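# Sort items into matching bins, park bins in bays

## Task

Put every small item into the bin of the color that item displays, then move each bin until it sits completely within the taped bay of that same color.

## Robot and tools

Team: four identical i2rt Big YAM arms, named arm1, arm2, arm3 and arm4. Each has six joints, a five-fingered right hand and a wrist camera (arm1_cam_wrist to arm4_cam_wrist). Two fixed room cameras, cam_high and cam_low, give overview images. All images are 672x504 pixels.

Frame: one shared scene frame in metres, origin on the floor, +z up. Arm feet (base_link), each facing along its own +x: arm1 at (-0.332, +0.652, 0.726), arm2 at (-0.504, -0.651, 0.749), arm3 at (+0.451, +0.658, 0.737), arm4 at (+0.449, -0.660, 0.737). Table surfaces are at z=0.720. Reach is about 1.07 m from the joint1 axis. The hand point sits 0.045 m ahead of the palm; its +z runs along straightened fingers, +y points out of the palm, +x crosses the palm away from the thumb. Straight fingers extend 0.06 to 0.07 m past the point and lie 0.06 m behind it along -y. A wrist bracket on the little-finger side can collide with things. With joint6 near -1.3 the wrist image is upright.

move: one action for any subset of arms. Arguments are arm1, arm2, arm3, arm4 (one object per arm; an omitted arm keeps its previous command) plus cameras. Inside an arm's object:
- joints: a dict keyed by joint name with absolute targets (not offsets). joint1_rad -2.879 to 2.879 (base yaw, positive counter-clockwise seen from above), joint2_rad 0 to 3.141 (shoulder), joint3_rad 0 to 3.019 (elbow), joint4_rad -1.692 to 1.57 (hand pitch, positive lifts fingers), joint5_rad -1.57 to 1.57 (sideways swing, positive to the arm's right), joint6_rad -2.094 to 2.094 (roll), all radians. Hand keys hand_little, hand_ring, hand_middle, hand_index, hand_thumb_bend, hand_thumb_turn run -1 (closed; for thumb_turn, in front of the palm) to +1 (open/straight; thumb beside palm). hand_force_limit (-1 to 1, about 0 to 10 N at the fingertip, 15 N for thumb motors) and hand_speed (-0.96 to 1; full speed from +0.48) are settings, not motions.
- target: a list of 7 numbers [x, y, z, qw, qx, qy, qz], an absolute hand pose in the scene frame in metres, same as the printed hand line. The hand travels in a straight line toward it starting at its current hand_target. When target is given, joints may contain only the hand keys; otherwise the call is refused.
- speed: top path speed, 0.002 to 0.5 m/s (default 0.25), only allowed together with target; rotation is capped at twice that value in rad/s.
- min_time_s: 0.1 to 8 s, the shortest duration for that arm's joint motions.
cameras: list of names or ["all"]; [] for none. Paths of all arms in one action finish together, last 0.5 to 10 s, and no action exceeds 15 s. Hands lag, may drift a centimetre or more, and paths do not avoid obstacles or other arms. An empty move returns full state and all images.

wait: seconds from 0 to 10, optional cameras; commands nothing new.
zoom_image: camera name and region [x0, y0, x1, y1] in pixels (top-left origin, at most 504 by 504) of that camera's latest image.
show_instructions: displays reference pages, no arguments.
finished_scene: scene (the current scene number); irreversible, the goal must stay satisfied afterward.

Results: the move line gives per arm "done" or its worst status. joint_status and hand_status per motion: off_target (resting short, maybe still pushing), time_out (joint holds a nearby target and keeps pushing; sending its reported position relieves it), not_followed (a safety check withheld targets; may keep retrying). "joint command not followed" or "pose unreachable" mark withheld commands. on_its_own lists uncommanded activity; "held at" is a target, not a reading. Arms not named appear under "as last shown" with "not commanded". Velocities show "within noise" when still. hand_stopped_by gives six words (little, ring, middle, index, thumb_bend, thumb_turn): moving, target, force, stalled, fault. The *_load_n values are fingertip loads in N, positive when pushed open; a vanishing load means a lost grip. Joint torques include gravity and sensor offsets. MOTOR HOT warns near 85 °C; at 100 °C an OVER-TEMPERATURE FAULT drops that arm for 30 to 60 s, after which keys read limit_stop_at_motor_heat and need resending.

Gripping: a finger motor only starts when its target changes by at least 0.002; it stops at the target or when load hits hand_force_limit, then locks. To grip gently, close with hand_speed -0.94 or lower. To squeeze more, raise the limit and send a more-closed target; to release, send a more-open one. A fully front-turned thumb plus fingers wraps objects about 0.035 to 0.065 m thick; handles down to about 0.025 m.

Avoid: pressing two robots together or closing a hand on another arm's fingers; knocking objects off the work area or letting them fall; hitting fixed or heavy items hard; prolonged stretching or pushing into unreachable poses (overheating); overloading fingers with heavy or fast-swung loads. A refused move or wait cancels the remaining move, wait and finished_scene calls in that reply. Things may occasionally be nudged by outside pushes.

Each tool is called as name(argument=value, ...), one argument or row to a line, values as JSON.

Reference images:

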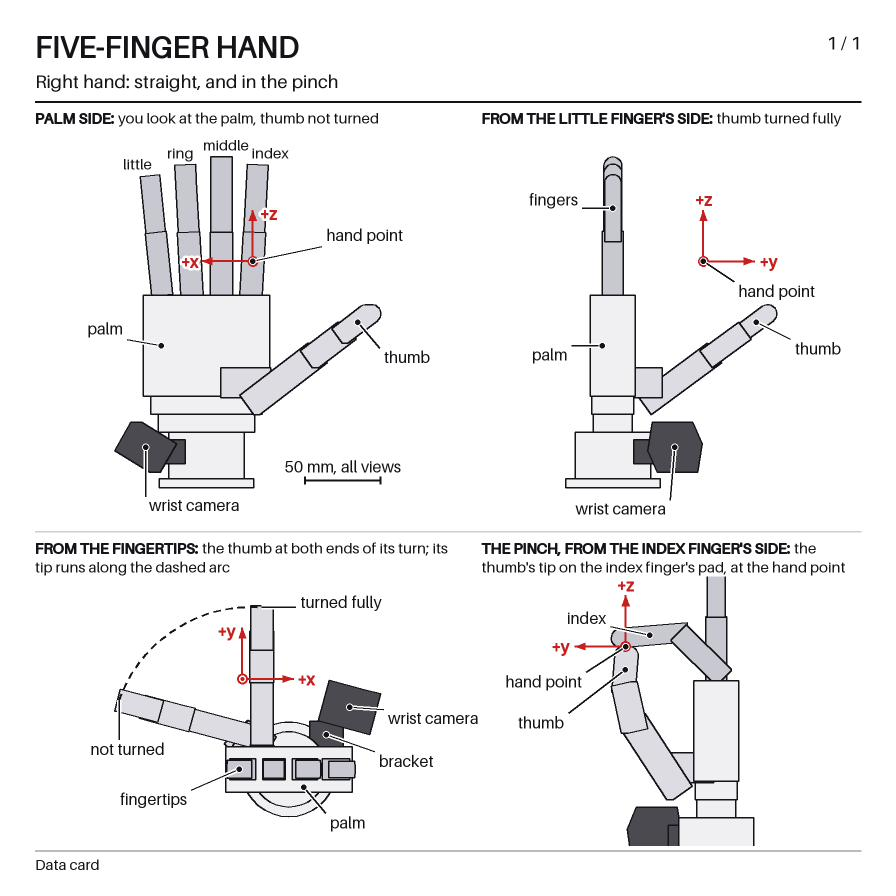

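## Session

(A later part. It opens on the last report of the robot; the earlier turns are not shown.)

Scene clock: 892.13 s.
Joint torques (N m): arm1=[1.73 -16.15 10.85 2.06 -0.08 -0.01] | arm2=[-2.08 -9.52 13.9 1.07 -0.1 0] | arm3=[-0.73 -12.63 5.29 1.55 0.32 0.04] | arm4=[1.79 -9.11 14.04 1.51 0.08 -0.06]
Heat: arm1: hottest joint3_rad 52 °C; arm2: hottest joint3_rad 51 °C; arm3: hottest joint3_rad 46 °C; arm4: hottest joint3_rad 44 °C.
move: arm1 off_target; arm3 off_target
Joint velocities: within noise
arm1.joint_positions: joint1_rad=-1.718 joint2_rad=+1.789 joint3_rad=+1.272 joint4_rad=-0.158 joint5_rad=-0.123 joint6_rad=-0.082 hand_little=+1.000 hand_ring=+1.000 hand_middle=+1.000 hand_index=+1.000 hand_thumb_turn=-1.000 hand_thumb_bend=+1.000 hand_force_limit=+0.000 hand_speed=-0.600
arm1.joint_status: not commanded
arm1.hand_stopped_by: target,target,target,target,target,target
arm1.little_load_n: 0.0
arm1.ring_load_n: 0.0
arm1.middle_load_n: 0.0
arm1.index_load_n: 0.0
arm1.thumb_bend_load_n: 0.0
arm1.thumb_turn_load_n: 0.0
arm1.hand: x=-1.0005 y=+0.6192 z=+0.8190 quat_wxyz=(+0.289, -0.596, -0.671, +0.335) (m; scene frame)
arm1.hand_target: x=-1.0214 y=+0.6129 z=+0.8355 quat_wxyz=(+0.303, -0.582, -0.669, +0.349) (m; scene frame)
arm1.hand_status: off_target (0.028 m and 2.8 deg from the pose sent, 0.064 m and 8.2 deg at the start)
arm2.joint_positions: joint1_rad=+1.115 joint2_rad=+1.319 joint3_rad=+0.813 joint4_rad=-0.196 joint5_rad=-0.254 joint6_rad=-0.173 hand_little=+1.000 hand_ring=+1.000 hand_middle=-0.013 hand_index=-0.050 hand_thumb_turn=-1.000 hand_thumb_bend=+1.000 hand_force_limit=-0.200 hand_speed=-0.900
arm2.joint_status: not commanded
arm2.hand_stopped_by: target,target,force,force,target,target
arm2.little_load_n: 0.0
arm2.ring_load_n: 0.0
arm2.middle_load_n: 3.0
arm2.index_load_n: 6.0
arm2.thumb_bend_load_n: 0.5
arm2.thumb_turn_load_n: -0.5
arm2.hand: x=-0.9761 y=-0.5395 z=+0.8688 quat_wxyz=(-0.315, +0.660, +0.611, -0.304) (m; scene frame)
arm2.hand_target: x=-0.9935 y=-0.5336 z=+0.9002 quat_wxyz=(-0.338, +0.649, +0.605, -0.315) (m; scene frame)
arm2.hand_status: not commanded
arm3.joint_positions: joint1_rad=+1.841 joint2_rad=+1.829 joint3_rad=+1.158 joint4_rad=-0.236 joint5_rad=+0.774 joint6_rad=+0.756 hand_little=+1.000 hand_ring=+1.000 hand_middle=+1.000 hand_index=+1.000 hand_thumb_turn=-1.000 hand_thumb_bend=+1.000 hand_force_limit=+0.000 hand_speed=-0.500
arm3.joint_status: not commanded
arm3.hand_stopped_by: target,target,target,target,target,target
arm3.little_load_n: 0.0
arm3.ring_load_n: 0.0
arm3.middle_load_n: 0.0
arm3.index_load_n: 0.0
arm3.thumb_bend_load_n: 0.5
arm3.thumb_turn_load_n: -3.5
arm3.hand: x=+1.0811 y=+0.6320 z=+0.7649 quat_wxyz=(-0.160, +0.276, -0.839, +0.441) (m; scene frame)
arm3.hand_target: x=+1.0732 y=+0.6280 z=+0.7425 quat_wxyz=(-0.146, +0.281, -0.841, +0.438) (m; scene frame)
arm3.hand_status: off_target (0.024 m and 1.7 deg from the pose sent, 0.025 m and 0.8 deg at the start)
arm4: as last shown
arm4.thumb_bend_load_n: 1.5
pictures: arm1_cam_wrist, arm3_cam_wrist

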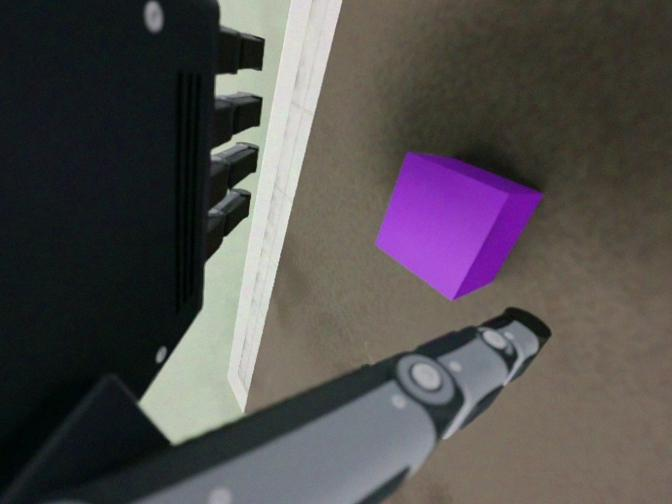

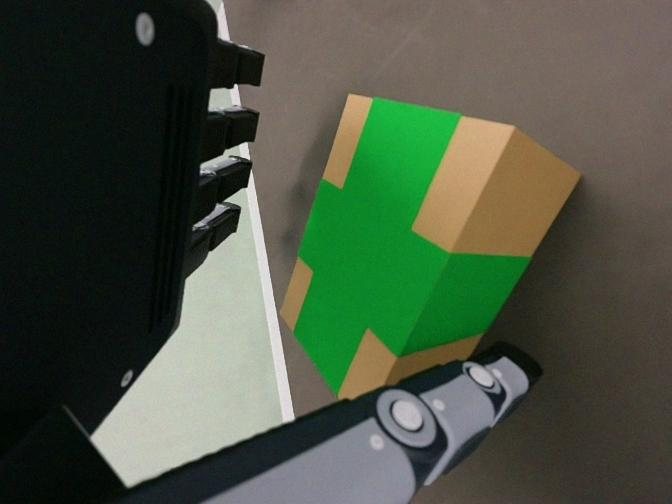

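move(
  cameras=["cam_high", "cam_low"],
)

zoom_image(
  camera="cam_high",
  region=[205, 100, 305, 175],
)

Scene clock: 905.33 s.
Joint torques (N m): arm1=[1.61 -16.15 10.85 2.07 -0.08 -0.01] | arm2=[-2.02 -9.41 13.91 1.05 -0.1 -0.01] | arm3=[-1.08 -12.86 5.27 1.62 0.34 0.06] | arm4=[1.79 -9.05 14.04 1.52 0.07 -0.06]
Heat: arm1: hottest joint3_rad 53 °C; arm2: hottest joint3_rad 51 °C; arm3: hottest joint3_rad 45 °C; arm4: hottest joint3_rad 45 °C.
Joint velocities: within noise
arm1.joint_positions: joint1_rad=-1.718 joint2_rad=+1.789 joint3_rad=+1.272 joint4_rad=-0.158 joint5_rad=-0.123 joint6_rad=-0.082 hand_little=+1.000 hand_ring=+1.000 hand_middle=+1.000 hand_index=+1.000 hand_thumb_turn=-1.000 hand_thumb_bend=+1.000 hand_force_limit=+0.000 hand_speed=-0.600
arm1.joint_status: not commanded
arm1.hand_stopped_by: target,target,target,target,target,target
arm1.little_load_n: 0.0
arm1.ring_load_n: 0.0
arm1.middle_load_n: 0.0
arm1.index_load_n: 0.0
arm1.thumb_bend_load_n: 0.0
arm1.thumb_turn_load_n: 0.0
arm1.hand: x=-1.0005 y=+0.6192 z=+0.8190 quat_wxyz=(+0.289, -0.596, -0.671, +0.335) (m; scene frame)
arm1.hand_target: x=-1.0214 y=+0.6128 z=+0.8355 quat_wxyz=(+0.303, -0.582, -0.669, +0.349) (m; scene frame)
arm1.hand_status: off_target (0.028 m and 2.8 deg from the pose sent, 0.064 m and 8.2 deg at the start)
arm2.joint_positions: joint1_rad=+1.115 joint2_rad=+1.319 joint3_rad=+0.813 joint4_rad=-0.196 joint5_rad=-0.254 joint6_rad=-0.173 hand_little=+1.000 hand_ring=+1.000 hand_middle=-0.013 hand_index=-0.050 hand_thumb_turn=-1.000 hand_thumb_bend=+1.000 hand_force_limit=-0.200 hand_speed=-0.900
arm2.joint_status: not commanded
arm2.hand_stopped_by: target,target,force,force,target,target
arm2.little_load_n: -0.5
arm2.ring_load_n: 0.0
arm2.middle_load_n: 3.5
arm2.index_load_n: 6.0
arm2.thumb_bend_load_n: 0.5
arm2.thumb_turn_load_n: -1.0
arm2.hand: x=-0.9761 y=-0.5395 z=+0.8688 quat_wxyz=(-0.315, +0.660, +0.611, -0.304) (m; scene frame)
arm2.hand_target: x=-0.9935 y=-0.5336 z=+0.9002 quat_wxyz=(-0.338, +0.649, +0.605, -0.315) (m; scene frame)
arm2.hand_status: not commanded
arm3.joint_positions: joint1_rad=+1.841 joint2_rad=+1.829 joint3_rad=+1.158 joint4_rad=-0.236 joint5_rad=+0.774 joint6_rad=+0.756 hand_little=+1.000 hand_ring=+1.000 hand_middle=+1.000 hand_index=+1.000 hand_thumb_turn=-1.000 hand_thumb_bend=+1.000 hand_force_limit=+0.000 hand_speed=-0.500
arm3.joint_status: not commanded
arm3.hand_stopped_by: target,target,target,target,target,target
arm3.little_load_n: 0.0
arm3.ring_load_n: -0.5
arm3.middle_load_n: 0.0
arm3.index_load_n: 0.0
arm3.thumb_bend_load_n: 0.5
arm3.thumb_turn_load_n: -3.5
arm3.hand: x=+1.0811 y=+0.6320 z=+0.7649 quat_wxyz=(-0.160, +0.276, -0.839, +0.441) (m; scene frame)
arm3.hand_target: x=+1.0732 y=+0.6280 z=+0.7425 quat_wxyz=(-0.146, +0.281, -0.841, +0.438) (m; scene frame)
arm3.hand_status: off_target (0.024 m and 1.7 deg from the pose sent, 0.025 m and 0.8 deg at the start)
arm4.joint_positions: joint1_rad=-1.402 joint2_rad=+1.207 joint3_rad=+0.760 joint4_rad=-0.226 joint5_rad=-0.010 joint6_rad=-0.006 hand_little=+1.000 hand_ring=+1.000 hand_middle=-0.032 hand_index=-0.050 hand_thumb_turn=-1.000 hand_thumb_bend=+1.000 hand_force_limit=-0.200 hand_speed=-0.900
arm4.joint_status: not commanded
arm4.hand_stopped_by: target,target,force,force,target,target
arm4.little_load_n: 0.0
arm4.ring_load_n: 0.0
arm4.middle_load_n: 2.5
arm4.index_load_n: 7.0
arm4.thumb_bend_load_n: 1.0
arm4.thumb_turn_load_n: -2.0
arm4.hand: x=+0.9108 y=-0.5929 z=+0.8702 quat_wxyz=(-0.324, +0.663, -0.608, +0.295) (m; scene frame)
arm4.hand_target: x=+0.9286 y=-0.5922 z=+0.9004 quat_wxyz=(-0.341, +0.654, -0.599, +0.312) (m; scene frame)
arm4.hand_status: not commanded
pictures: cam_high, cam_low

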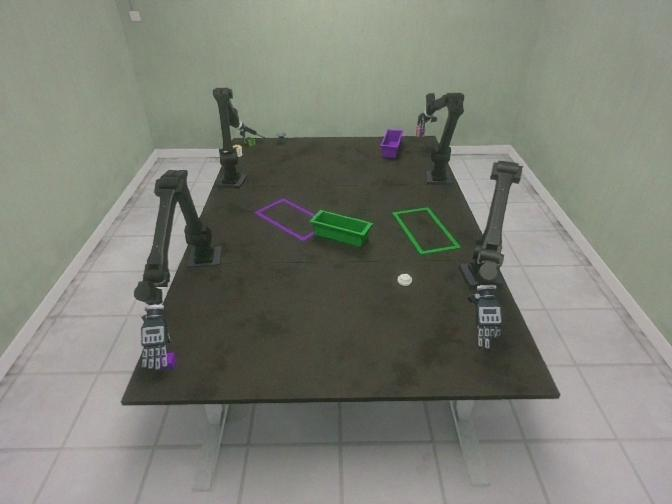

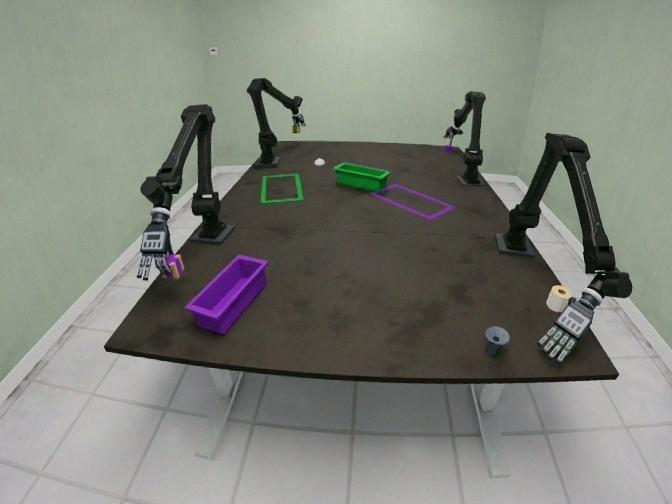

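Scaled by 5.040 from the camera's 672x504 image, which has a finer 960x720 frame.

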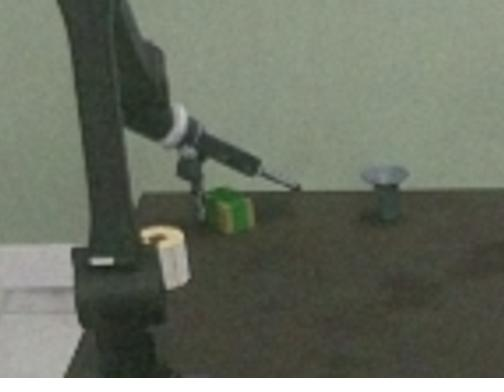

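zoom_image(
  camera="cam_low",
  region=[480, 250, 640, 370],
)

Scaled by 3.150 from the camera's 672x504 image, which has a finer 960x720 frame.

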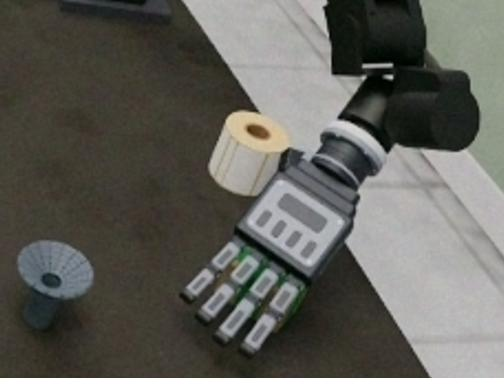

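move(
  arm3={"target": [1.079, 0.632, 0.766, -0.1465, 0.2814, -0.8411, 0.4379], "speed": 0.04},
)

move(
  arm3={"joints": {"hand_index": -0.6, "hand_middle": -0.6, "hand_ring": -0.6, "hand_speed": -0.9, "hand_force_limit": -0.3}},
  cameras=["arm3_cam_wrist"],
)

Scene clock: 916.50 s.
Joint torques (N m): arm1=[1.67 -16.21 10.85 2.1 -0.07 -0.01] | arm2=[-2.08 -9.41 13.91 1.03 -0.1 -0.01] | arm3=[-0.62 -14.21 7.88 0.24 0.46 0.04] | arm4=[1.79 -9.05 14.02 1.51 0.08 -0.05]
Heat: arm1: hottest joint3_rad 53 °C; arm2: hottest joint3_rad 52 °C; arm3: hottest joint3_rad 45 °C; arm4: hottest joint3_rad 45 °C.
move: arm3 done
Joint velocities: within noise
arm1, arm2, arm4: as last shown
arm2.little_load_n: 0.0
arm2.middle_load_n: 3.0
arm3.joint_positions: joint1_rad=+1.841 joint2_rad=+1.823 joint3_rad=+1.158 joint4_rad=-0.268 joint5_rad=+0.775 joint6_rad=+0.761 hand_little=+1.000 hand_ring=+1.000 hand_middle=+1.000 hand_index=+1.000 hand_thumb_turn=-1.000 hand_thumb_bend=+1.000 hand_force_limit=+0.000 hand_speed=-0.500
arm3.joint_status: not commanded
arm3.hand_stopped_by: target,target,target,target,target,target
arm3.little_load_n: 0.0
arm3.ring_load_n: -0.5
arm3.middle_load_n: 0.0
arm3.index_load_n: 0.0
arm3.thumb_bend_load_n: -1.0
arm3.thumb_turn_load_n: 1.0
arm3.hand: x=+1.0751 y=+0.6313 z=+0.7644 quat_wxyz=(-0.150, +0.280, -0.841, +0.438) (m; scene frame)
arm3.hand_target: x=+1.0789 y=+0.6319 z=+0.7660 quat_wxyz=(-0.147, +0.281, -0.841, +0.438) (m; scene frame)
arm3.hand_status: done (0.004 m and 0.4 deg from the pose sent, 0.002 m and 1.7 deg at the start)
arm4.middle_load_n: 3.0
arm4.thumb_turn_load_n: -2.5
pictures: none

Scene clock: 922.40 s.
Joint torques (N m): arm1=[1.73 -16.15 10.85 2.04 -0.08 0] | arm2=[-2.02 -9.41 13.91 1.05 -0.1 -0.01] | arm3=[-0.38 -13.45 7.95 0.61 0.26 0.06] | arm4=[1.79 -9.11 14.04 1.52 0.07 -0.05]
Heat: arm1: hottest joint3_rad 53 °C; arm2: hottest joint3_rad 52 °C; arm3: hottest joint3_rad 45 °C; arm4: hottest joint3_rad 45 °C.
move: arm3 off_target
Joint velocities: within noise
arm1, arm2, arm4: as last shown
arm2.middle_load_n: 3.5
arm3.joint_positions: joint1_rad=+1.841 joint2_rad=+1.818 joint3_rad=+1.158 joint4_rad=-0.280 joint5_rad=+0.780 joint6_rad=+0.761 hand_little=+1.000 hand_ring=-0.191 hand_middle=-0.144 hand_index=-0.191 hand_thumb_turn=-1.000 hand_thumb_bend=+1.000 hand_force_limit=-0.300 hand_speed=-0.900
arm3.joint_status: hand_ring off_target (ended at -0.191, target -0.600); hand_middle off_target (ended at -0.144, target -0.600); hand_index off_target (ended at -0.191, target -0.600); the others done
arm3.hand_stopped_by: target,force,force,force,target,target
arm3.little_load_n: 0.0
arm3.ring_load_n: 4.0
arm3.middle_load_n: 2.5
arm3.index_load_n: 4.5
arm3.thumb_bend_load_n: 1.0
arm3.thumb_turn_load_n: 1.0
arm3.hand: x=+1.0729 y=+0.6303 z=+0.7658 quat_wxyz=(-0.146, +0.281, -0.841, +0.439) (m; scene frame)
arm3.hand_target: x=+1.0788 y=+0.6319 z=+0.7660 quat_wxyz=(-0.147, +0.281, -0.841, +0.438) (m; scene frame)
arm3.hand_status: not commanded
arm4.thumb_turn_load_n: -2.0
pictures: arm3_cam_wrist

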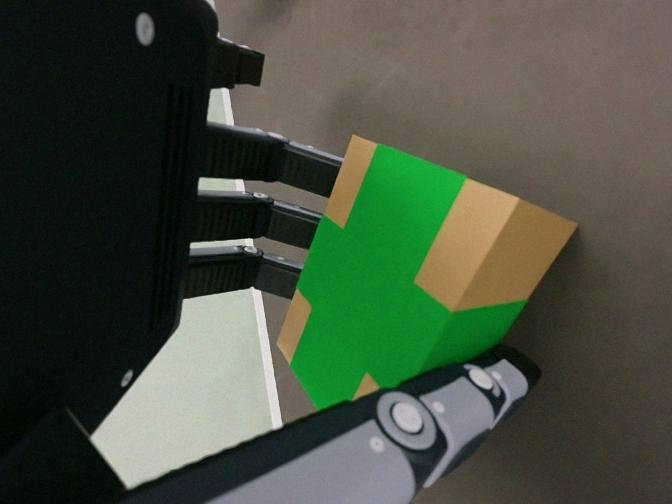

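move(
  arm1={"target": [-1.032, 0.613, 0.822, 0.3029, -0.5819, -0.6695, 0.3485], "speed": 0.06},
  arm3={"target": [1.079, 0.632, 0.90, -0.1465, 0.2814, -0.8411, 0.4379], "speed": 0.08},
  cameras=["arm3_cam_wrist", "arm1_cam_wrist"],
)

Scene clock: 937.30 s.
Joint torques (N m): arm1=[1.61 -16.32 10.78 2.36 -0.07 -0.01] | arm2=[-2.08 -9.52 13.91 1.03 -0.1 -0.01] | arm3=[-0.5 -14.51 11.12 0.54 0.3 0.04] | arm4=[1.79 -9.11 14.01 1.52 0.07 -0.05]
Heat: arm1: hottest joint3_rad 54 °C; arm2: hottest joint3_rad 52 °C; arm3: hottest joint3_rad 45 °C; arm4: hottest joint3_rad 45 °C.
move: arm1 off_target; arm3 off_target
Joint velocities: within noise
arm1.joint_positions: joint1_rad=-1.718 joint2_rad=+1.823 joint3_rad=+1.286 joint4_rad=-0.144 joint5_rad=-0.123 joint6_rad=-0.082 hand_little=+1.000 hand_ring=+1.000 hand_middle=+1.000 hand_index=+1.000 hand_thumb_turn=-1.000 hand_thumb_bend=+1.000 hand_force_limit=+0.000 hand_speed=-0.600
arm1.joint_status: not commanded
arm1.hand_stopped_by: target,target,target,target,target,target
arm1.little_load_n: 0.0
arm1.ring_load_n: 0.0
arm1.middle_load_n: 0.0
arm1.index_load_n: 0.0
arm1.thumb_bend_load_n: 0.0
arm1.thumb_turn_load_n: 0.0
arm1.hand: x=-1.0078 y=+0.6193 z=+0.8067 quat_wxyz=(+0.287, -0.597, -0.671, +0.333) (m; scene frame)
arm1.hand_target: x=-1.0302 y=+0.6130 z=+0.8225 quat_wxyz=(+0.303, -0.582, -0.669, +0.349) (m; scene frame)
arm1.hand_status: off_target (0.029 m and 3.0 deg from the pose sent, 0.032 m and 2.8 deg at the start)
arm2, arm4: as last shown
arm2.thumb_turn_load_n: -0.5
arm3.joint_positions: joint1_rad=+1.841 joint2_rad=+1.671 joint3_rad=+1.294 joint4_rad=-0.613 joint5_rad=+0.778 joint6_rad=+0.761 hand_little=+1.000 hand_ring=-0.191 hand_middle=-0.144 hand_index=-0.191 hand_thumb_turn=-1.000 hand_thumb_bend=+1.000 hand_force_limit=-0.300 hand_speed=-0.900
arm3.joint_status: not commanded
arm3.hand_stopped_by: target,force,force,force,target,target
arm3.little_load_n: 0.0
arm3.ring_load_n: 3.5
arm3.middle_load_n: 2.5
arm3.index_load_n: 5.0
arm3.thumb_bend_load_n: 1.0
arm3.thumb_turn_load_n: 1.5
arm3.hand: x=+1.0616 y=+0.6295 z=+0.8723 quat_wxyz=(-0.124, +0.292, -0.843, +0.434) (m; scene frame)
arm3.hand_target: x=+1.0776 y=+0.6319 z=+0.9001 quat_wxyz=(-0.147, +0.282, -0.841, +0.438) (m; scene frame)
arm3.hand_status: off_target (0.033 m and 2.9 deg from the pose sent, 0.134 m and 0.2 deg at the start)
arm4.ring_load_n: -0.5
arm4.middle_load_n: 2.5
arm4.thumb_bend_load_n: 1.5
pictures: arm1_cam_wrist, arm3_cam_wrist

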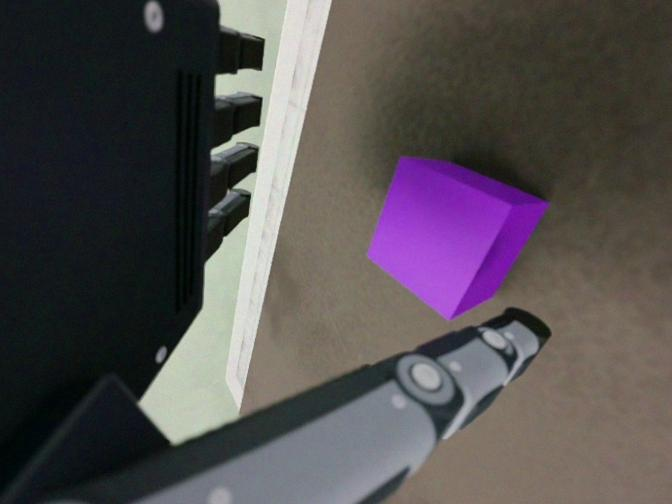

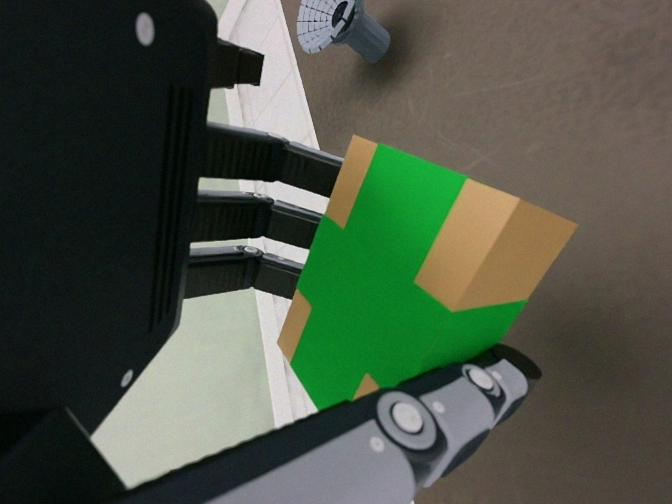

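move(
  arm1={"target": [-1.042, 0.612, 0.80, 0.3029, -0.5819, -0.6695, 0.3485], "speed": 0.06},
  cameras=["arm1_cam_wrist"],
)

Scene clock: 943.13 s.
Joint torques (N m): arm1=[1.73 -17.08 10.5 2.36 -0.01 0.01] | arm2=[-2.08 -9.52 13.91 1.03 -0.1 0] | arm3=[-0.5 -14.27 11.12 0.62 0.32 0.07] | arm4=[1.85 -9.05 14.04 1.52 0.08 -0.05]
Heat: arm1: hottest joint3_rad 54 °C; arm2: hottest joint3_rad 52 °C; arm3: hottest joint3_rad 46 °C; arm4: hottest joint3_rad 45 °C.
move: arm1 off_target
Joint velocities: within noise
arm1.joint_positions: joint1_rad=-1.717 joint2_rad=+1.878 joint3_rad=+1.298 joint4_rad=-0.103 joint5_rad=-0.123 joint6_rad=-0.082 hand_little=+1.000 hand_ring=+1.000 hand_middle=+1.000 hand_index=+1.000 hand_thumb_turn=-1.000 hand_thumb_bend=+1.000 hand_force_limit=+0.000 hand_speed=-0.600
arm1.joint_status: not commanded
arm1.hand_stopped_by: target,target,target,target,target,target
arm1.little_load_n: 0.0
arm1.ring_load_n: 0.0
arm1.middle_load_n: 0.0
arm1.index_load_n: 0.0
arm1.thumb_bend_load_n: -0.5
arm1.thumb_turn_load_n: 0.0
arm1.hand: x=-1.0178 y=+0.6188 z=+0.7835 quat_wxyz=(+0.286, -0.597, -0.672, +0.333) (m; scene frame)
arm1.hand_target: x=-1.0403 y=+0.6119 z=+0.8008 quat_wxyz=(+0.303, -0.582, -0.669, +0.349) (m; scene frame)
arm1.hand_status: off_target (0.030 m and 3.1 deg from the pose sent, 0.036 m and 3.0 deg at the start)
arm2, arm3, arm4: as last shown
arm2.middle_load_n: 3.0
arm3.ring_load_n: 4.0
arm3.index_load_n: 4.5
arm3.hand_target: x=+1.0776 y=+0.6319 z=+0.9002 quat_wxyz=(-0.147, +0.282, -0.841, +0.438) (m; scene frame)
arm4.ring_load_n: 0.0
arm4.middle_load_n: 3.0
arm4.thumb_bend_load_n: 1.0
pictures: arm1_cam_wrist

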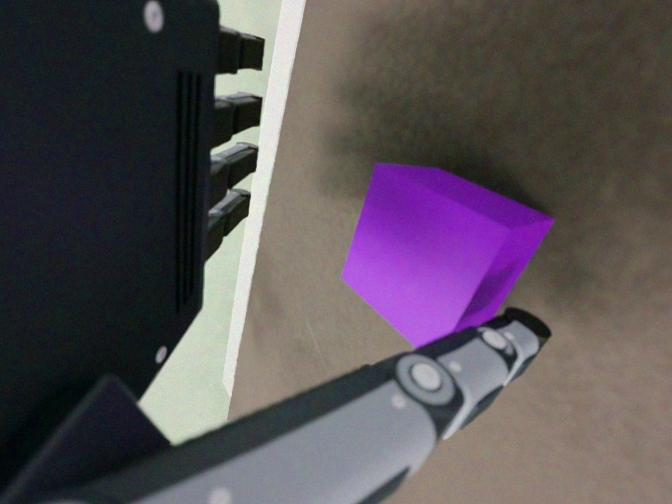

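move(
  arm1={"target": [-1.030, 0.612, 0.768, 0.3029, -0.5819, -0.6695, 0.3485], "speed": 0.06},
  cameras=["arm1_cam_wrist"],
)

Scene clock: 948.00 s.
Joint torques (N m): arm1=[1.73 -17.2 6.45 2.44 -0.03 0] | arm2=[-2.02 -9.52 13.91 1.05 -0.11 0] | arm3=[-0.15 -14.15 11.03 0.5 0.32 0.05] | arm4=[1.79 -9.11 14.01 1.51 0.07 -0.05]
Heat: arm1: hottest joint3_rad 54 °C; arm2: hottest joint3_rad 52 °C; arm3: hottest joint3_rad 47 °C; arm4: hottest joint3_rad 45 °C.
move: arm1 off_target
Joint velocities: within noise
arm1.joint_positions: joint1_rad=-1.717 joint2_rad=+1.898 joint3_rad=+1.287 joint4_rad=-0.017 joint5_rad=-0.123 joint6_rad=-0.082 hand_little=+1.000 hand_ring=+1.000 hand_middle=+1.000 hand_index=+1.000 hand_thumb_turn=-1.000 hand_thumb_bend=+1.000 hand_force_limit=+0.000 hand_speed=-0.600
arm1.joint_status: not commanded
arm1.hand_stopped_by: target,target,target,target,target,target
arm1.little_load_n: 0.0
arm1.ring_load_n: -0.5
arm1.middle_load_n: 0.0
arm1.index_load_n: 0.0
arm1.thumb_bend_load_n: 0.0
arm1.thumb_turn_load_n: 0.0
arm1.hand: x=-1.0296 y=+0.6190 z=+0.7792 quat_wxyz=(+0.305, -0.587, -0.664, +0.349) (m; scene frame)
arm1.hand_target: x=-1.0297 y=+0.6120 z=+0.7682 quat_wxyz=(+0.303, -0.582, -0.669, +0.348) (m; scene frame)
arm1.hand_status: off_target (0.013 m and 0.9 deg from the pose sent, 0.021 m and 3.1 deg at the start)
arm2, arm3, arm4: as last shown
arm3.ring_load_n: 3.5
arm3.index_load_n: 5.0
arm4.middle_load_n: 2.5
pictures: arm1_cam_wrist

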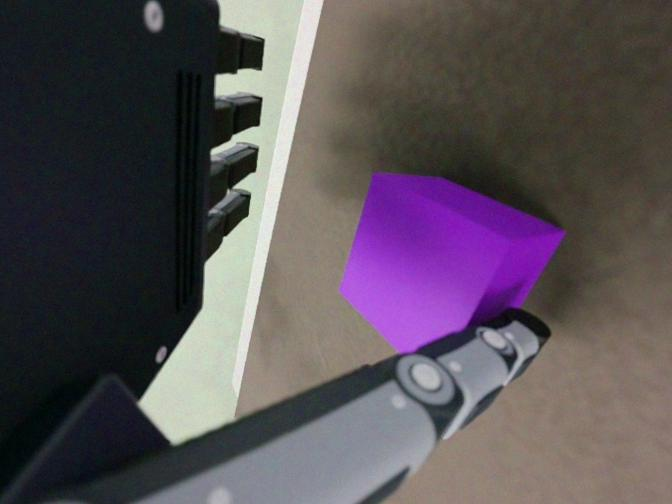

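move(
  arm1={"target": [-1.024, 0.613, 0.754, 0.3029, -0.5819, -0.6695, 0.3485], "speed": 0.06},
  cameras=["arm1_cam_wrist"],
)

Scene clock: 954.90 s.
Joint torques (N m): arm1=[1.55 -17.03 6.26 2.44 -0.08 -0.01] | arm2=[-2.08 -9.52 13.94 1.03 -0.1 -0.01] | arm3=[-0.26 -14.27 11.14 0.55 0.32 0.08] | arm4=[1.79 -9.05 14.01 1.51 0.08 -0.05]
Heat: arm1: hottest joint3_rad 53 °C; arm2: hottest joint3_rad 52 °C; arm3: hottest joint3_rad 47 °C; arm4: hottest joint3_rad 45 °C.
move: arm1 off_target
Joint velocities: within noise
arm1.joint_positions: joint1_rad=-1.717 joint2_rad=+1.907 joint3_rad=+1.256 joint4_rad=+0.023 joint5_rad=-0.123 joint6_rad=-0.083 hand_little=+1.000 hand_ring=+1.000 hand_middle=+1.000 hand_index=+1.000 hand_thumb_turn=-1.000 hand_thumb_bend=+1.000 hand_force_limit=+0.000 hand_speed=-0.600
arm1.joint_status: not commanded
arm1.hand_stopped_by: target,target,target,target,target,target
arm1.little_load_n: 0.0
arm1.ring_load_n: 0.0
arm1.middle_load_n: 0.0
arm1.index_load_n: 0.0
arm1.thumb_bend_load_n: 0.0
arm1.thumb_turn_load_n: 0.0
arm1.hand: x=-1.0241 y=+0.6188 z=+0.7658 quat_wxyz=(+0.306, -0.587, -0.664, +0.349) (m; scene frame)
arm1.hand_target: x=-1.0237 y=+0.6130 z=+0.7542 quat_wxyz=(+0.303, -0.582, -0.670, +0.349) (m; scene frame)
arm1.hand_status: off_target (0.013 m and 0.9 deg from the pose sent, 0.026 m and 0.9 deg at the start)
arm2, arm3, arm4: as last shown
arm2.middle_load_n: 3.5
arm2.index_load_n: 5.5
arm2.thumb_turn_load_n: -1.0
arm3.index_load_n: 4.5
arm4.middle_load_n: 3.0
arm4.index_load_n: 6.5
pictures: arm1_cam_wrist

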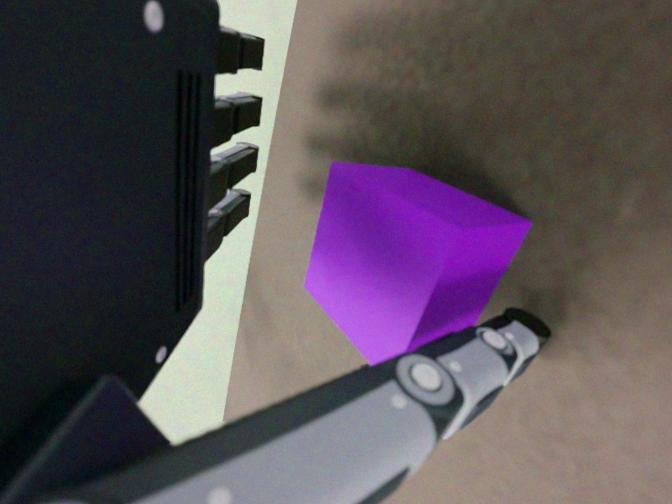

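move(
  arm1={"joints": {"hand_index": -0.6, "hand_middle": -0.6, "hand_speed": -0.9, "hand_force_limit": -0.2}},
  arm3={"target": [1.06, 0.632, 0.99, -0.1465, 0.2814, -0.8411, 0.4379], "speed": 0.1},
)

move(
  arm1={"target": [-1.012, 0.613, 0.88, 0.3029, -0.5819, -0.6695, 0.3485], "speed": 0.08},
  arm3={"joints": {"joint1_rad": -0.5, "joint5_rad": -0.3, "joint6_rad": -0.28}, "min_time_s": 8},
  cameras=["arm3_cam_wrist", "cam_high"],
)

Scene clock: 991.27 s.
Joint torques (N m): arm1=[1.55 -16.97 6.23 2.36 -0.07 0] | arm2=[-2.02 -9.47 13.93 1.05 -0.11 -0.01] | arm3=[0.03 -13.63 11.84 0.42 0.37 0.05] | arm4=[1.79 -9.11 14.02 1.51 0.07 -0.05]
Heat: arm1: hottest joint3_rad 51 °C; arm2: hottest joint3_rad 52 °C; arm3: hottest joint3_rad 50 °C; arm4: hottest joint3_rad 45 °C.
move: arm1 off_target; arm3 off_target
Joint velocities: within noise
arm1.joint_positions: joint1_rad=-1.717 joint2_rad=+1.907 joint3_rad=+1.256 joint4_rad=+0.025 joint5_rad=-0.123 joint6_rad=-0.083 hand_little=+1.000 hand_ring=+1.000 hand_middle=-0.115 hand_index=-0.153 hand_thumb_turn=-1.000 hand_thumb_bend=+1.000 hand_force_limit=-0.200 hand_speed=-0.900
arm1.joint_status: hand_middle off_target (ended at -0.115, target -0.600); hand_index off_target (ended at -0.153, target -0.600); the others done
arm1.hand_stopped_by: target,target,force,force,target,target
arm1.little_load_n: 0.0
arm1.ring_load_n: 0.0
arm1.middle_load_n: 6.5
arm1.index_load_n: 6.5
arm1.thumb_bend_load_n: 1.5
arm1.thumb_turn_load_n: -0.5
arm1.hand: x=-1.0244 y=+0.6189 z=+0.7661 quat_wxyz=(+0.306, -0.586, -0.664, +0.349) (m; scene frame)
arm1.hand_target: x=-1.0237 y=+0.6130 z=+0.7543 quat_wxyz=(+0.303, -0.582, -0.669, +0.349) (m; scene frame)
arm1.hand_status: not commanded
arm2, arm4: as last shown
arm2.index_load_n: 6.0
arm3.joint_positions: joint1_rad=+1.841 joint2_rad=+1.575 joint3_rad=+1.415 joint4_rad=-0.835 joint5_rad=+0.778 joint6_rad=+0.761 hand_little=+1.000 hand_ring=-0.191 hand_middle=-0.144 hand_index=-0.191 hand_thumb_turn=-1.000 hand_thumb_bend=+1.000 hand_force_limit=-0.300 hand_speed=-0.900
arm3.joint_status: not commanded
arm3.hand_stopped_by: target,force,force,force,target,target
arm3.little_load_n: 0.0
arm3.ring_load_n: 4.0
arm3.middle_load_n: 2.5
arm3.index_load_n: 4.5
arm3.thumb_bend_load_n: 1.0
arm3.thumb_turn_load_n: 1.0
arm3.hand: x=+1.0461 y=+0.6281 z=+0.9599 quat_wxyz=(-0.122, +0.293, -0.843, +0.433) (m; scene frame)
arm3.hand_target: x=+1.0586 y=+0.6319 z=+0.9900 quat_wxyz=(-0.147, +0.282, -0.841, +0.438) (m; scene frame)
arm3.hand_status: off_target (0.033 m and 3.1 deg from the pose sent, 0.118 m and 2.8 deg at the start)
arm4.middle_load_n: 2.5
arm4.index_load_n: 7.0
pictures: none

Scene clock: 999.30 s.
Joint torques (N m): arm1=[1.61 -18.78 11.25 1.18 -0.07 0.01] | arm2=[-2.08 -9.47 13.91 1.03 -0.11 -0.01] | arm3=[-0.67 -13.74 11.89 0.51 -0.39 -0.07] | arm4=[1.79 -9.05 14.01 1.52 0.07 -0.05]
Heat: arm1: hottest joint3_rad 51 °C; arm2: hottest joint3_rad 52 °C; arm3: hottest joint3_rad 51 °C; arm4: hottest joint3_rad 46 °C.
move: arm1 moving; arm3 done
Joint velocities: arm1=[within noise] | arm2=[within noise] | arm3=[-0.171 0.005 0.007 -0.022 -0.139 -0.037] | arm4=[within noise]
arm1.joint_positions: joint1_rad=-1.717 joint2_rad=+1.753 joint3_rad=+1.292 joint4_rad=-0.239 joint5_rad=-0.123 joint6_rad=-0.084 hand_little=+1.000 hand_ring=+1.000 hand_middle=-0.115 hand_index=-0.153 hand_thumb_turn=-1.000 hand_thumb_bend=+1.000 hand_force_limit=-0.200 hand_speed=-0.900
arm1.joint_status: not commanded
arm1.hand_stopped_by: target,target,force,force,target,target
arm1.little_load_n: 0.0
arm1.ring_load_n: 0.0
arm1.middle_load_n: 7.0
arm1.index_load_n: 6.0
arm1.thumb_bend_load_n: 1.0
arm1.thumb_turn_load_n: -0.5
arm1.hand: x=-0.9922 y=+0.6183 z=+0.8394 quat_wxyz=(+0.281, -0.599, -0.675, +0.328) (m; scene frame)
arm1.hand_target: x=-1.0098 y=+0.6130 z=+0.8803 quat_wxyz=(+0.303, -0.582, -0.669, +0.349) (m; scene frame)
arm1.hand_status: moving (0.045 m and 4.0 deg from the pose sent, 0.115 m and 0.9 deg at the start)
arm2.joint_positions: joint1_rad=+1.115 joint2_rad=+1.319 joint3_rad=+0.813 joint4_rad=-0.196 joint5_rad=-0.254 joint6_rad=-0.173 hand_little=+1.000 hand_ring=+1.000 hand_middle=-0.013 hand_index=-0.050 hand_thumb_turn=-1.000 hand_thumb_bend=+1.000 hand_force_limit=-0.200 hand_speed=-0.900
arm2.joint_status: not commanded
arm2.hand_stopped_by: target,target,force,force,target,target
arm2.little_load_n: 0.0
arm2.ring_load_n: 0.0
arm2.middle_load_n: 3.5
arm2.index_load_n: 6.0
arm2.thumb_bend_load_n: 0.5
arm2.thumb_turn_load_n: -1.0
arm2.hand: x=-0.9761 y=-0.5395 z=+0.8688 quat_wxyz=(-0.315, +0.660, +0.611, -0.304) (m; scene frame)
arm2.hand_target: x=-0.9935 y=-0.5336 z=+0.9002 quat_wxyz=(-0.338, +0.649, +0.605, -0.315) (m; scene frame)
arm2.hand_status: not commanded
arm3.joint_positions: joint1_rad=-0.486 joint2_rad=+1.575 joint3_rad=+1.415 joint4_rad=-0.835 joint5_rad=-0.292 joint6_rad=-0.253 hand_little=+1.000 hand_ring=-0.191 hand_middle=-0.144 hand_index=-0.191 hand_thumb_turn=-1.000 hand_thumb_bend=+1.000 hand_force_limit=-0.300 hand_speed=-0.900
arm3.joint_status: all done
arm3.hand_stopped_by: target,force,force,force,target,target
arm3.little_load_n: 0.0
arm3.ring_load_n: 4.0
arm3.middle_load_n: 2.5
arm3.index_load_n: 5.0
arm3.thumb_bend_load_n: 1.0
arm3.thumb_turn_load_n: 1.5
arm3.hand: x=+0.1693 y=+0.1778 z=+0.9339 quat_wxyz=(-0.004, -0.149, -0.938, +0.314) (m; scene frame)
arm3.hand_target: x=+0.1540 y=+0.1716 z=+0.9618 quat_wxyz=(+0.011, -0.137, -0.931, +0.337) (m; scene frame)
arm3.hand_status: not commanded
arm4.joint_positions: joint1_rad=-1.402 joint2_rad=+1.207 joint3_rad=+0.760 joint4_rad=-0.226 joint5_rad=-0.010 joint6_rad=-0.006 hand_little=+1.000 hand_ring=+1.000 hand_middle=-0.032 hand_index=-0.050 hand_thumb_turn=-1.000 hand_thumb_bend=+1.000 hand_force_limit=-0.200 hand_speed=-0.900
arm4.joint_status: not commanded
arm4.hand_stopped_by: target,target,force,force,target,target
arm4.little_load_n: 0.0
arm4.ring_load_n: 0.0
arm4.middle_load_n: 2.5
arm4.index_load_n: 7.0
arm4.thumb_bend_load_n: 1.0
arm4.thumb_turn_load_n: -2.0
arm4.hand: x=+0.9108 y=-0.5929 z=+0.8702 quat_wxyz=(-0.324, +0.663, -0.608, +0.295) (m; scene frame)
arm4.hand_target: x=+0.9286 y=-0.5922 z=+0.9004 quat_wxyz=(-0.341, +0.654, -0.599, +0.312) (m; scene frame)
arm4.hand_status: not commanded
pictures: arm3_cam_wrist, cam_high

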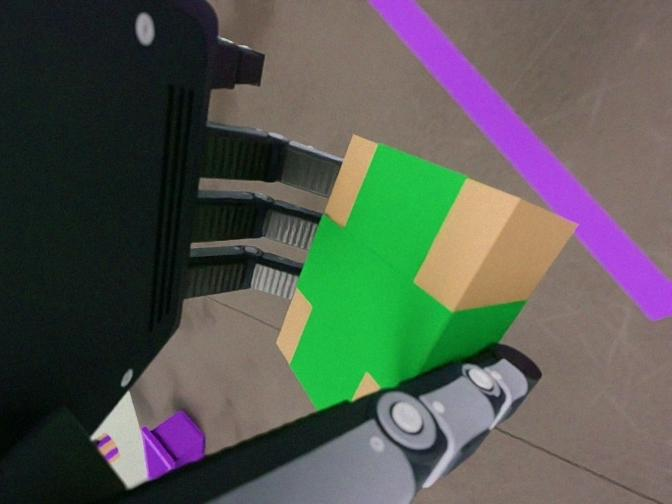

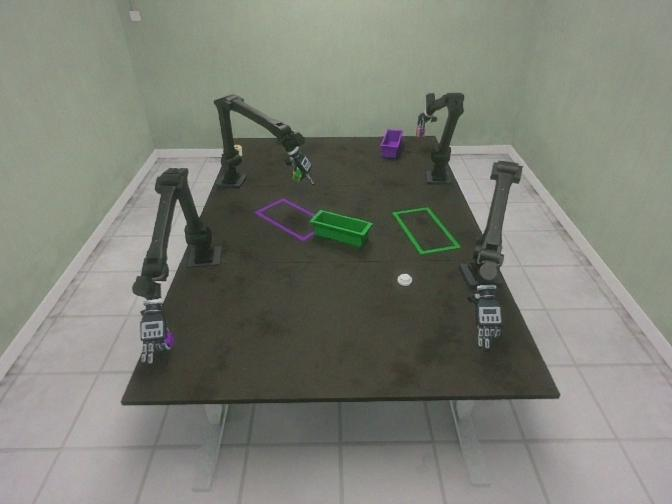

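move(
  arm3={"target": [-0.136, -0.008, 0.905, 0.094, -0.1806, -0.8684, 0.4521], "speed": 0.15},
  cameras=["arm3_cam_wrist", "cam_high"],
)

Scene clock: 1021.63 s.
Joint torques (N m): arm1=[1.55 -18.73 11.3 1.18 -0.07 0] | arm2=[-2.08 -9.47 13.93 1.03 -0.1 0] | arm3=[-0.91 -21.48 12.62 1.09 -0.24 0.17] | arm4=[1.79 -9.05 14.01 1.51 0.07 -0.05]
Heat: arm1: hottest joint3_rad 52 °C; arm2: hottest joint3_rad 52 °C; arm3: hottest joint3_rad 53 °C; arm4: hottest joint3_rad 46 °C.
move: arm3 off_target
Joint velocities: within noise
arm1, arm2, arm4: as last shown
arm1.middle_load_n: 6.5
arm1.index_load_n: 6.5
arm1.thumb_bend_load_n: 1.5
arm2.middle_load_n: 3.0
arm3.joint_positions: joint1_rad=-0.632 joint2_rad=+2.342 joint3_rad=+2.377 joint4_rad=-0.709 joint5_rad=-0.318 joint6_rad=-0.252 hand_little=+1.000 hand_ring=-0.191 hand_middle=-0.144 hand_index=-0.191 hand_thumb_turn=-1.000 hand_thumb_bend=+1.000 hand_force_limit=-0.300 hand_speed=-0.900
arm3.joint_status: not commanded
arm3.hand_stopped_by: target,force,force,force,target,target
arm3.little_load_n: 0.0
arm3.ring_load_n: 4.0
arm3.middle_load_n: 2.5
arm3.index_load_n: 4.5
arm3.thumb_bend_load_n: 1.0
arm3.thumb_turn_load_n: 1.5
arm3.hand: x=-0.1242 y=-0.0034 z=+0.8933 quat_wxyz=(+0.089, -0.176, -0.875, +0.442) (m; scene frame)
arm3.hand_target: x=-0.1354 y=-0.0071 z=+0.9048 quat_wxyz=(+0.095, -0.181, -0.868, +0.453) (m; scene frame)
arm3.hand_status: off_target (0.017 m and 1.6 deg from the pose sent, 0.359 m and 21.3 deg at the start)
pictures: arm3_cam_wrist, cam_high

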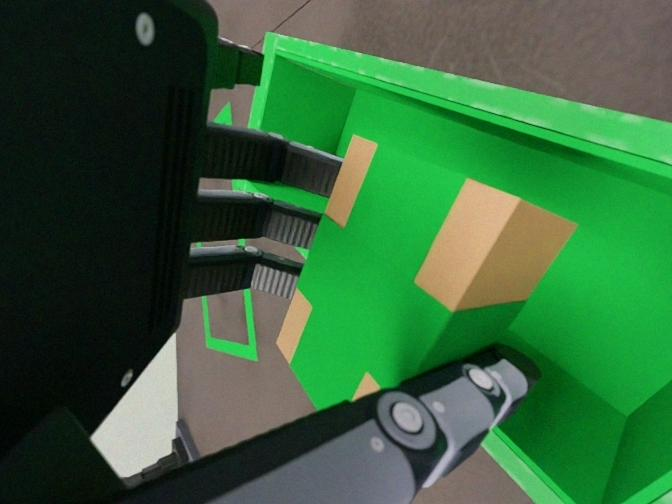

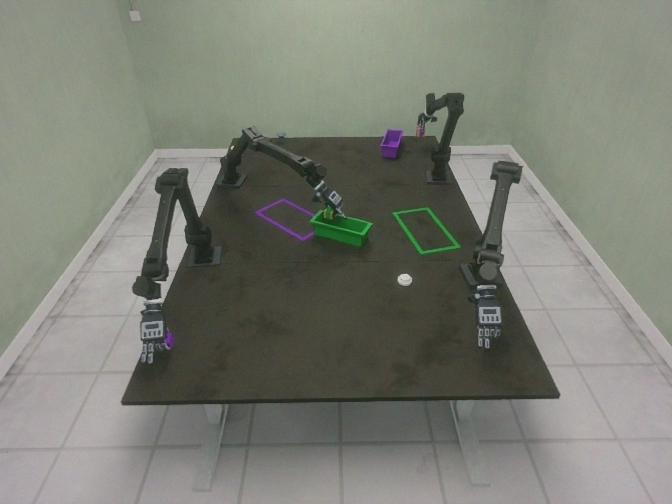

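zoom_image(
  camera="arm3_cam_wrist",
  region=[420, 300, 672, 504],
)

zoom_image(
  camera="arm3_cam_wrist",
  region=[180, 20, 432, 224],
)

Scaled by 2.000 from the camera's 672x504 image, which has a finer 960x720 frame.

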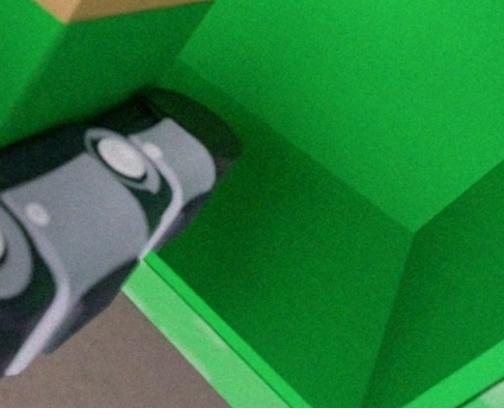

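Scaled by 2.000 from the camera's 672x504 image, which has a finer 960x720 frame.

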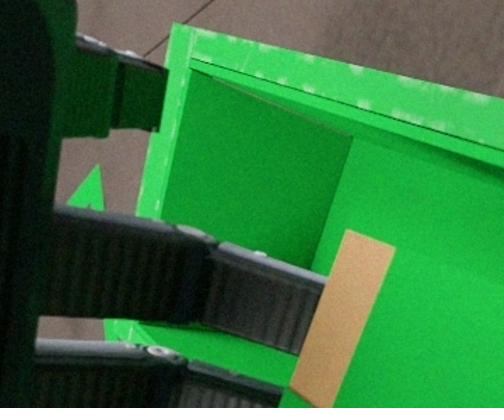

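move(
  cameras=["cam_high", "cam_low"],
)

zoom_image(
  camera="cam_high",
  region=[300, 180, 384, 252],
)

zoom_image(
  camera="cam_low",
  region=[320, 120, 404, 192],
)

Scene clock: 1056.53 s.
Joint torques (N m): arm1=[1.61 -18.78 11.28 1.18 -0.07 0.01] | arm2=[-2.08 -9.35 13.91 1.05 -0.1 0] | arm3=[-0.73 -20.72 12.66 1.14 -0.25 0.18] | arm4=[1.79 -9 14.02 1.52 0.08 -0.05]
Heat: arm1: hottest joint3_rad 53 °C; arm2: hottest joint3_rad 53 °C; arm3: hottest joint3_rad 54 °C; arm4: hottest joint3_rad 46 °C.
Joint velocities: within noise
arm1.joint_positions: joint1_rad=-1.717 joint2_rad=+1.753 joint3_rad=+1.292 joint4_rad=-0.239 joint5_rad=-0.123 joint6_rad=-0.084 hand_little=+1.000 hand_ring=+1.000 hand_middle=-0.115 hand_index=-0.153 hand_thumb_turn=-1.000 hand_thumb_bend=+1.000 hand_force_limit=-0.200 hand_speed=-0.900
arm1.joint_status: not commanded
arm1.hand_stopped_by: target,target,force,force,target,target
arm1.little_load_n: 0.0
arm1.ring_load_n: 0.0
arm1.middle_load_n: 6.5
arm1.index_load_n: 6.5
arm1.thumb_bend_load_n: 1.5
arm1.thumb_turn_load_n: 0.0
arm1.hand: x=-0.9922 y=+0.6183 z=+0.8394 quat_wxyz=(+0.281, -0.599, -0.675, +0.328) (m; scene frame)
arm1.hand_target: x=-1.0098 y=+0.6130 z=+0.8803 quat_wxyz=(+0.303, -0.582, -0.669, +0.349) (m; scene frame)
arm1.hand_status: not commanded
arm2.joint_positions: joint1_rad=+1.115 joint2_rad=+1.319 joint3_rad=+0.813 joint4_rad=-0.196 joint5_rad=-0.254 joint6_rad=-0.173 hand_little=+1.000 hand_ring=+1.000 hand_middle=-0.013 hand_index=-0.050 hand_thumb_turn=-1.000 hand_thumb_bend=+1.000 hand_force_limit=-0.200 hand_speed=-0.900
arm2.joint_status: not commanded
arm2.hand_stopped_by: target,target,force,force,target,target
arm2.little_load_n: 0.0
arm2.ring_load_n: -0.5
arm2.middle_load_n: 3.5
arm2.index_load_n: 6.0
arm2.thumb_bend_load_n: 0.0
arm2.thumb_turn_load_n: -1.0
arm2.hand: x=-0.9761 y=-0.5395 z=+0.8688 quat_wxyz=(-0.315, +0.660, +0.611, -0.304) (m; scene frame)
arm2.hand_target: x=-0.9935 y=-0.5336 z=+0.9002 quat_wxyz=(-0.338, +0.649, +0.605, -0.315) (m; scene frame)
arm2.hand_status: not commanded
arm3.joint_positions: joint1_rad=-0.632 joint2_rad=+2.344 joint3_rad=+2.377 joint4_rad=-0.710 joint5_rad=-0.318 joint6_rad=-0.252 hand_little=+1.000 hand_ring=-0.191 hand_middle=-0.144 hand_index=-0.191 hand_thumb_turn=-1.000 hand_thumb_bend=+1.000 hand_force_limit=-0.300 hand_speed=-0.900
arm3.joint_status: not commanded
arm3.hand_stopped_by: target,force,force,force,target,target
arm3.little_load_n: 0.0
arm3.ring_load_n: 3.5
arm3.middle_load_n: 2.5
arm3.index_load_n: 5.0
arm3.thumb_bend_load_n: 1.0
arm3.thumb_turn_load_n: 1.5
arm3.hand: x=-0.1241 y=-0.0034 z=+0.8919 quat_wxyz=(+0.089, -0.176, -0.876, +0.441) (m; scene frame)
arm3.hand_target: x=-0.1353 y=-0.0071 z=+0.9049 quat_wxyz=(+0.095, -0.181, -0.868, +0.453) (m; scene frame)
arm3.hand_status: off_target (0.018 m and 1.7 deg from the pose sent, 0.359 m and 21.3 deg at the start)
arm4.joint_positions: joint1_rad=-1.402 joint2_rad=+1.207 joint3_rad=+0.760 joint4_rad=-0.226 joint5_rad=-0.010 joint6_rad=-0.006 hand_little=+1.000 hand_ring=+1.000 hand_middle=-0.032 hand_index=-0.050 hand_thumb_turn=-1.000 hand_thumb_bend=+1.000 hand_force_limit=-0.200 hand_speed=-0.900
arm4.joint_status: not commanded
arm4.hand_stopped_by: target,target,force,force,target,target
arm4.little_load_n: 0.0
arm4.ring_load_n: -0.5
arm4.middle_load_n: 3.0
arm4.index_load_n: 6.5
arm4.thumb_bend_load_n: 1.5
arm4.thumb_turn_load_n: -2.0
arm4.hand: x=+0.9108 y=-0.5929 z=+0.8702 quat_wxyz=(-0.324, +0.663, -0.608, +0.295) (m; scene frame)
arm4.hand_target: x=+0.9286 y=-0.5922 z=+0.9004 quat_wxyz=(-0.341, +0.654, -0.599, +0.312) (m; scene frame)
arm4.hand_status: not commanded
pictures: cam_high, cam_low

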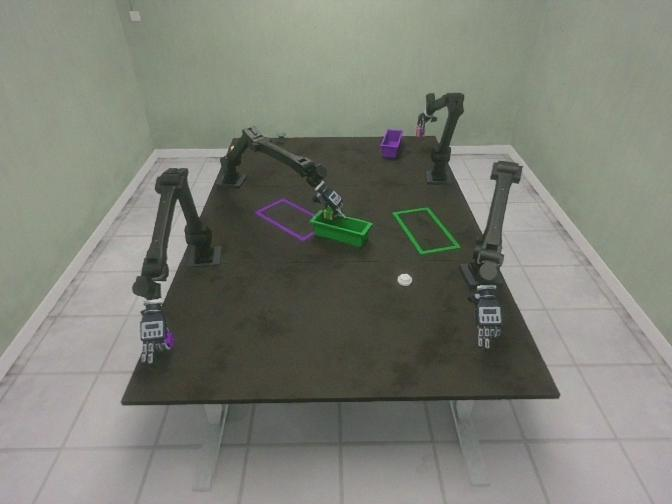

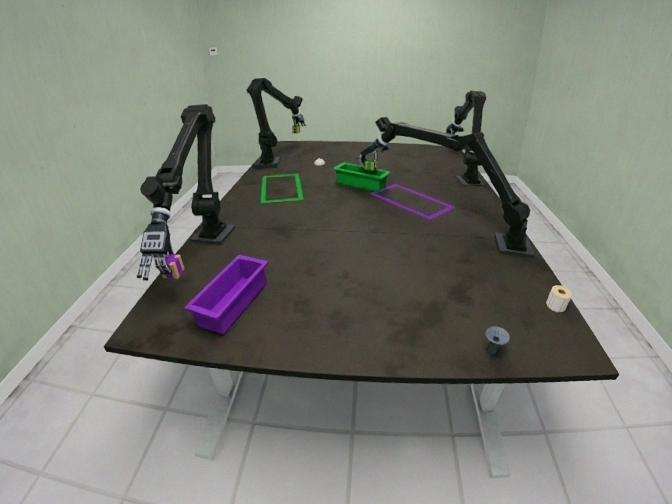

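Scaled by 6.000 from the camera's 672x504 image, which has a finer 960x720 frame.

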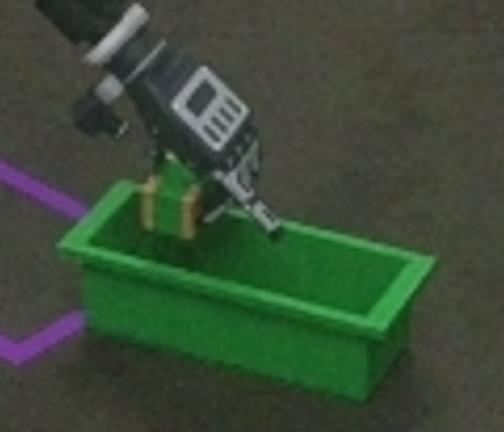

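Scaled by 6.000 from the camera's 672x504 image, which has a finer 960x720 frame.

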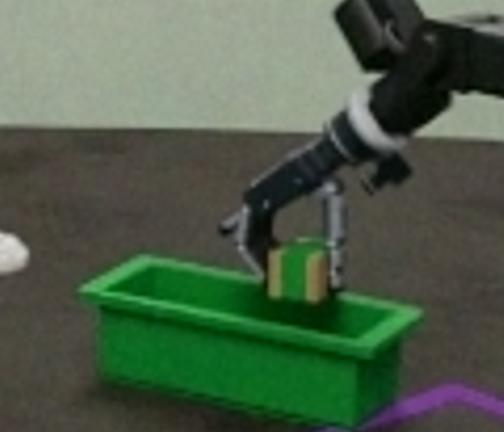

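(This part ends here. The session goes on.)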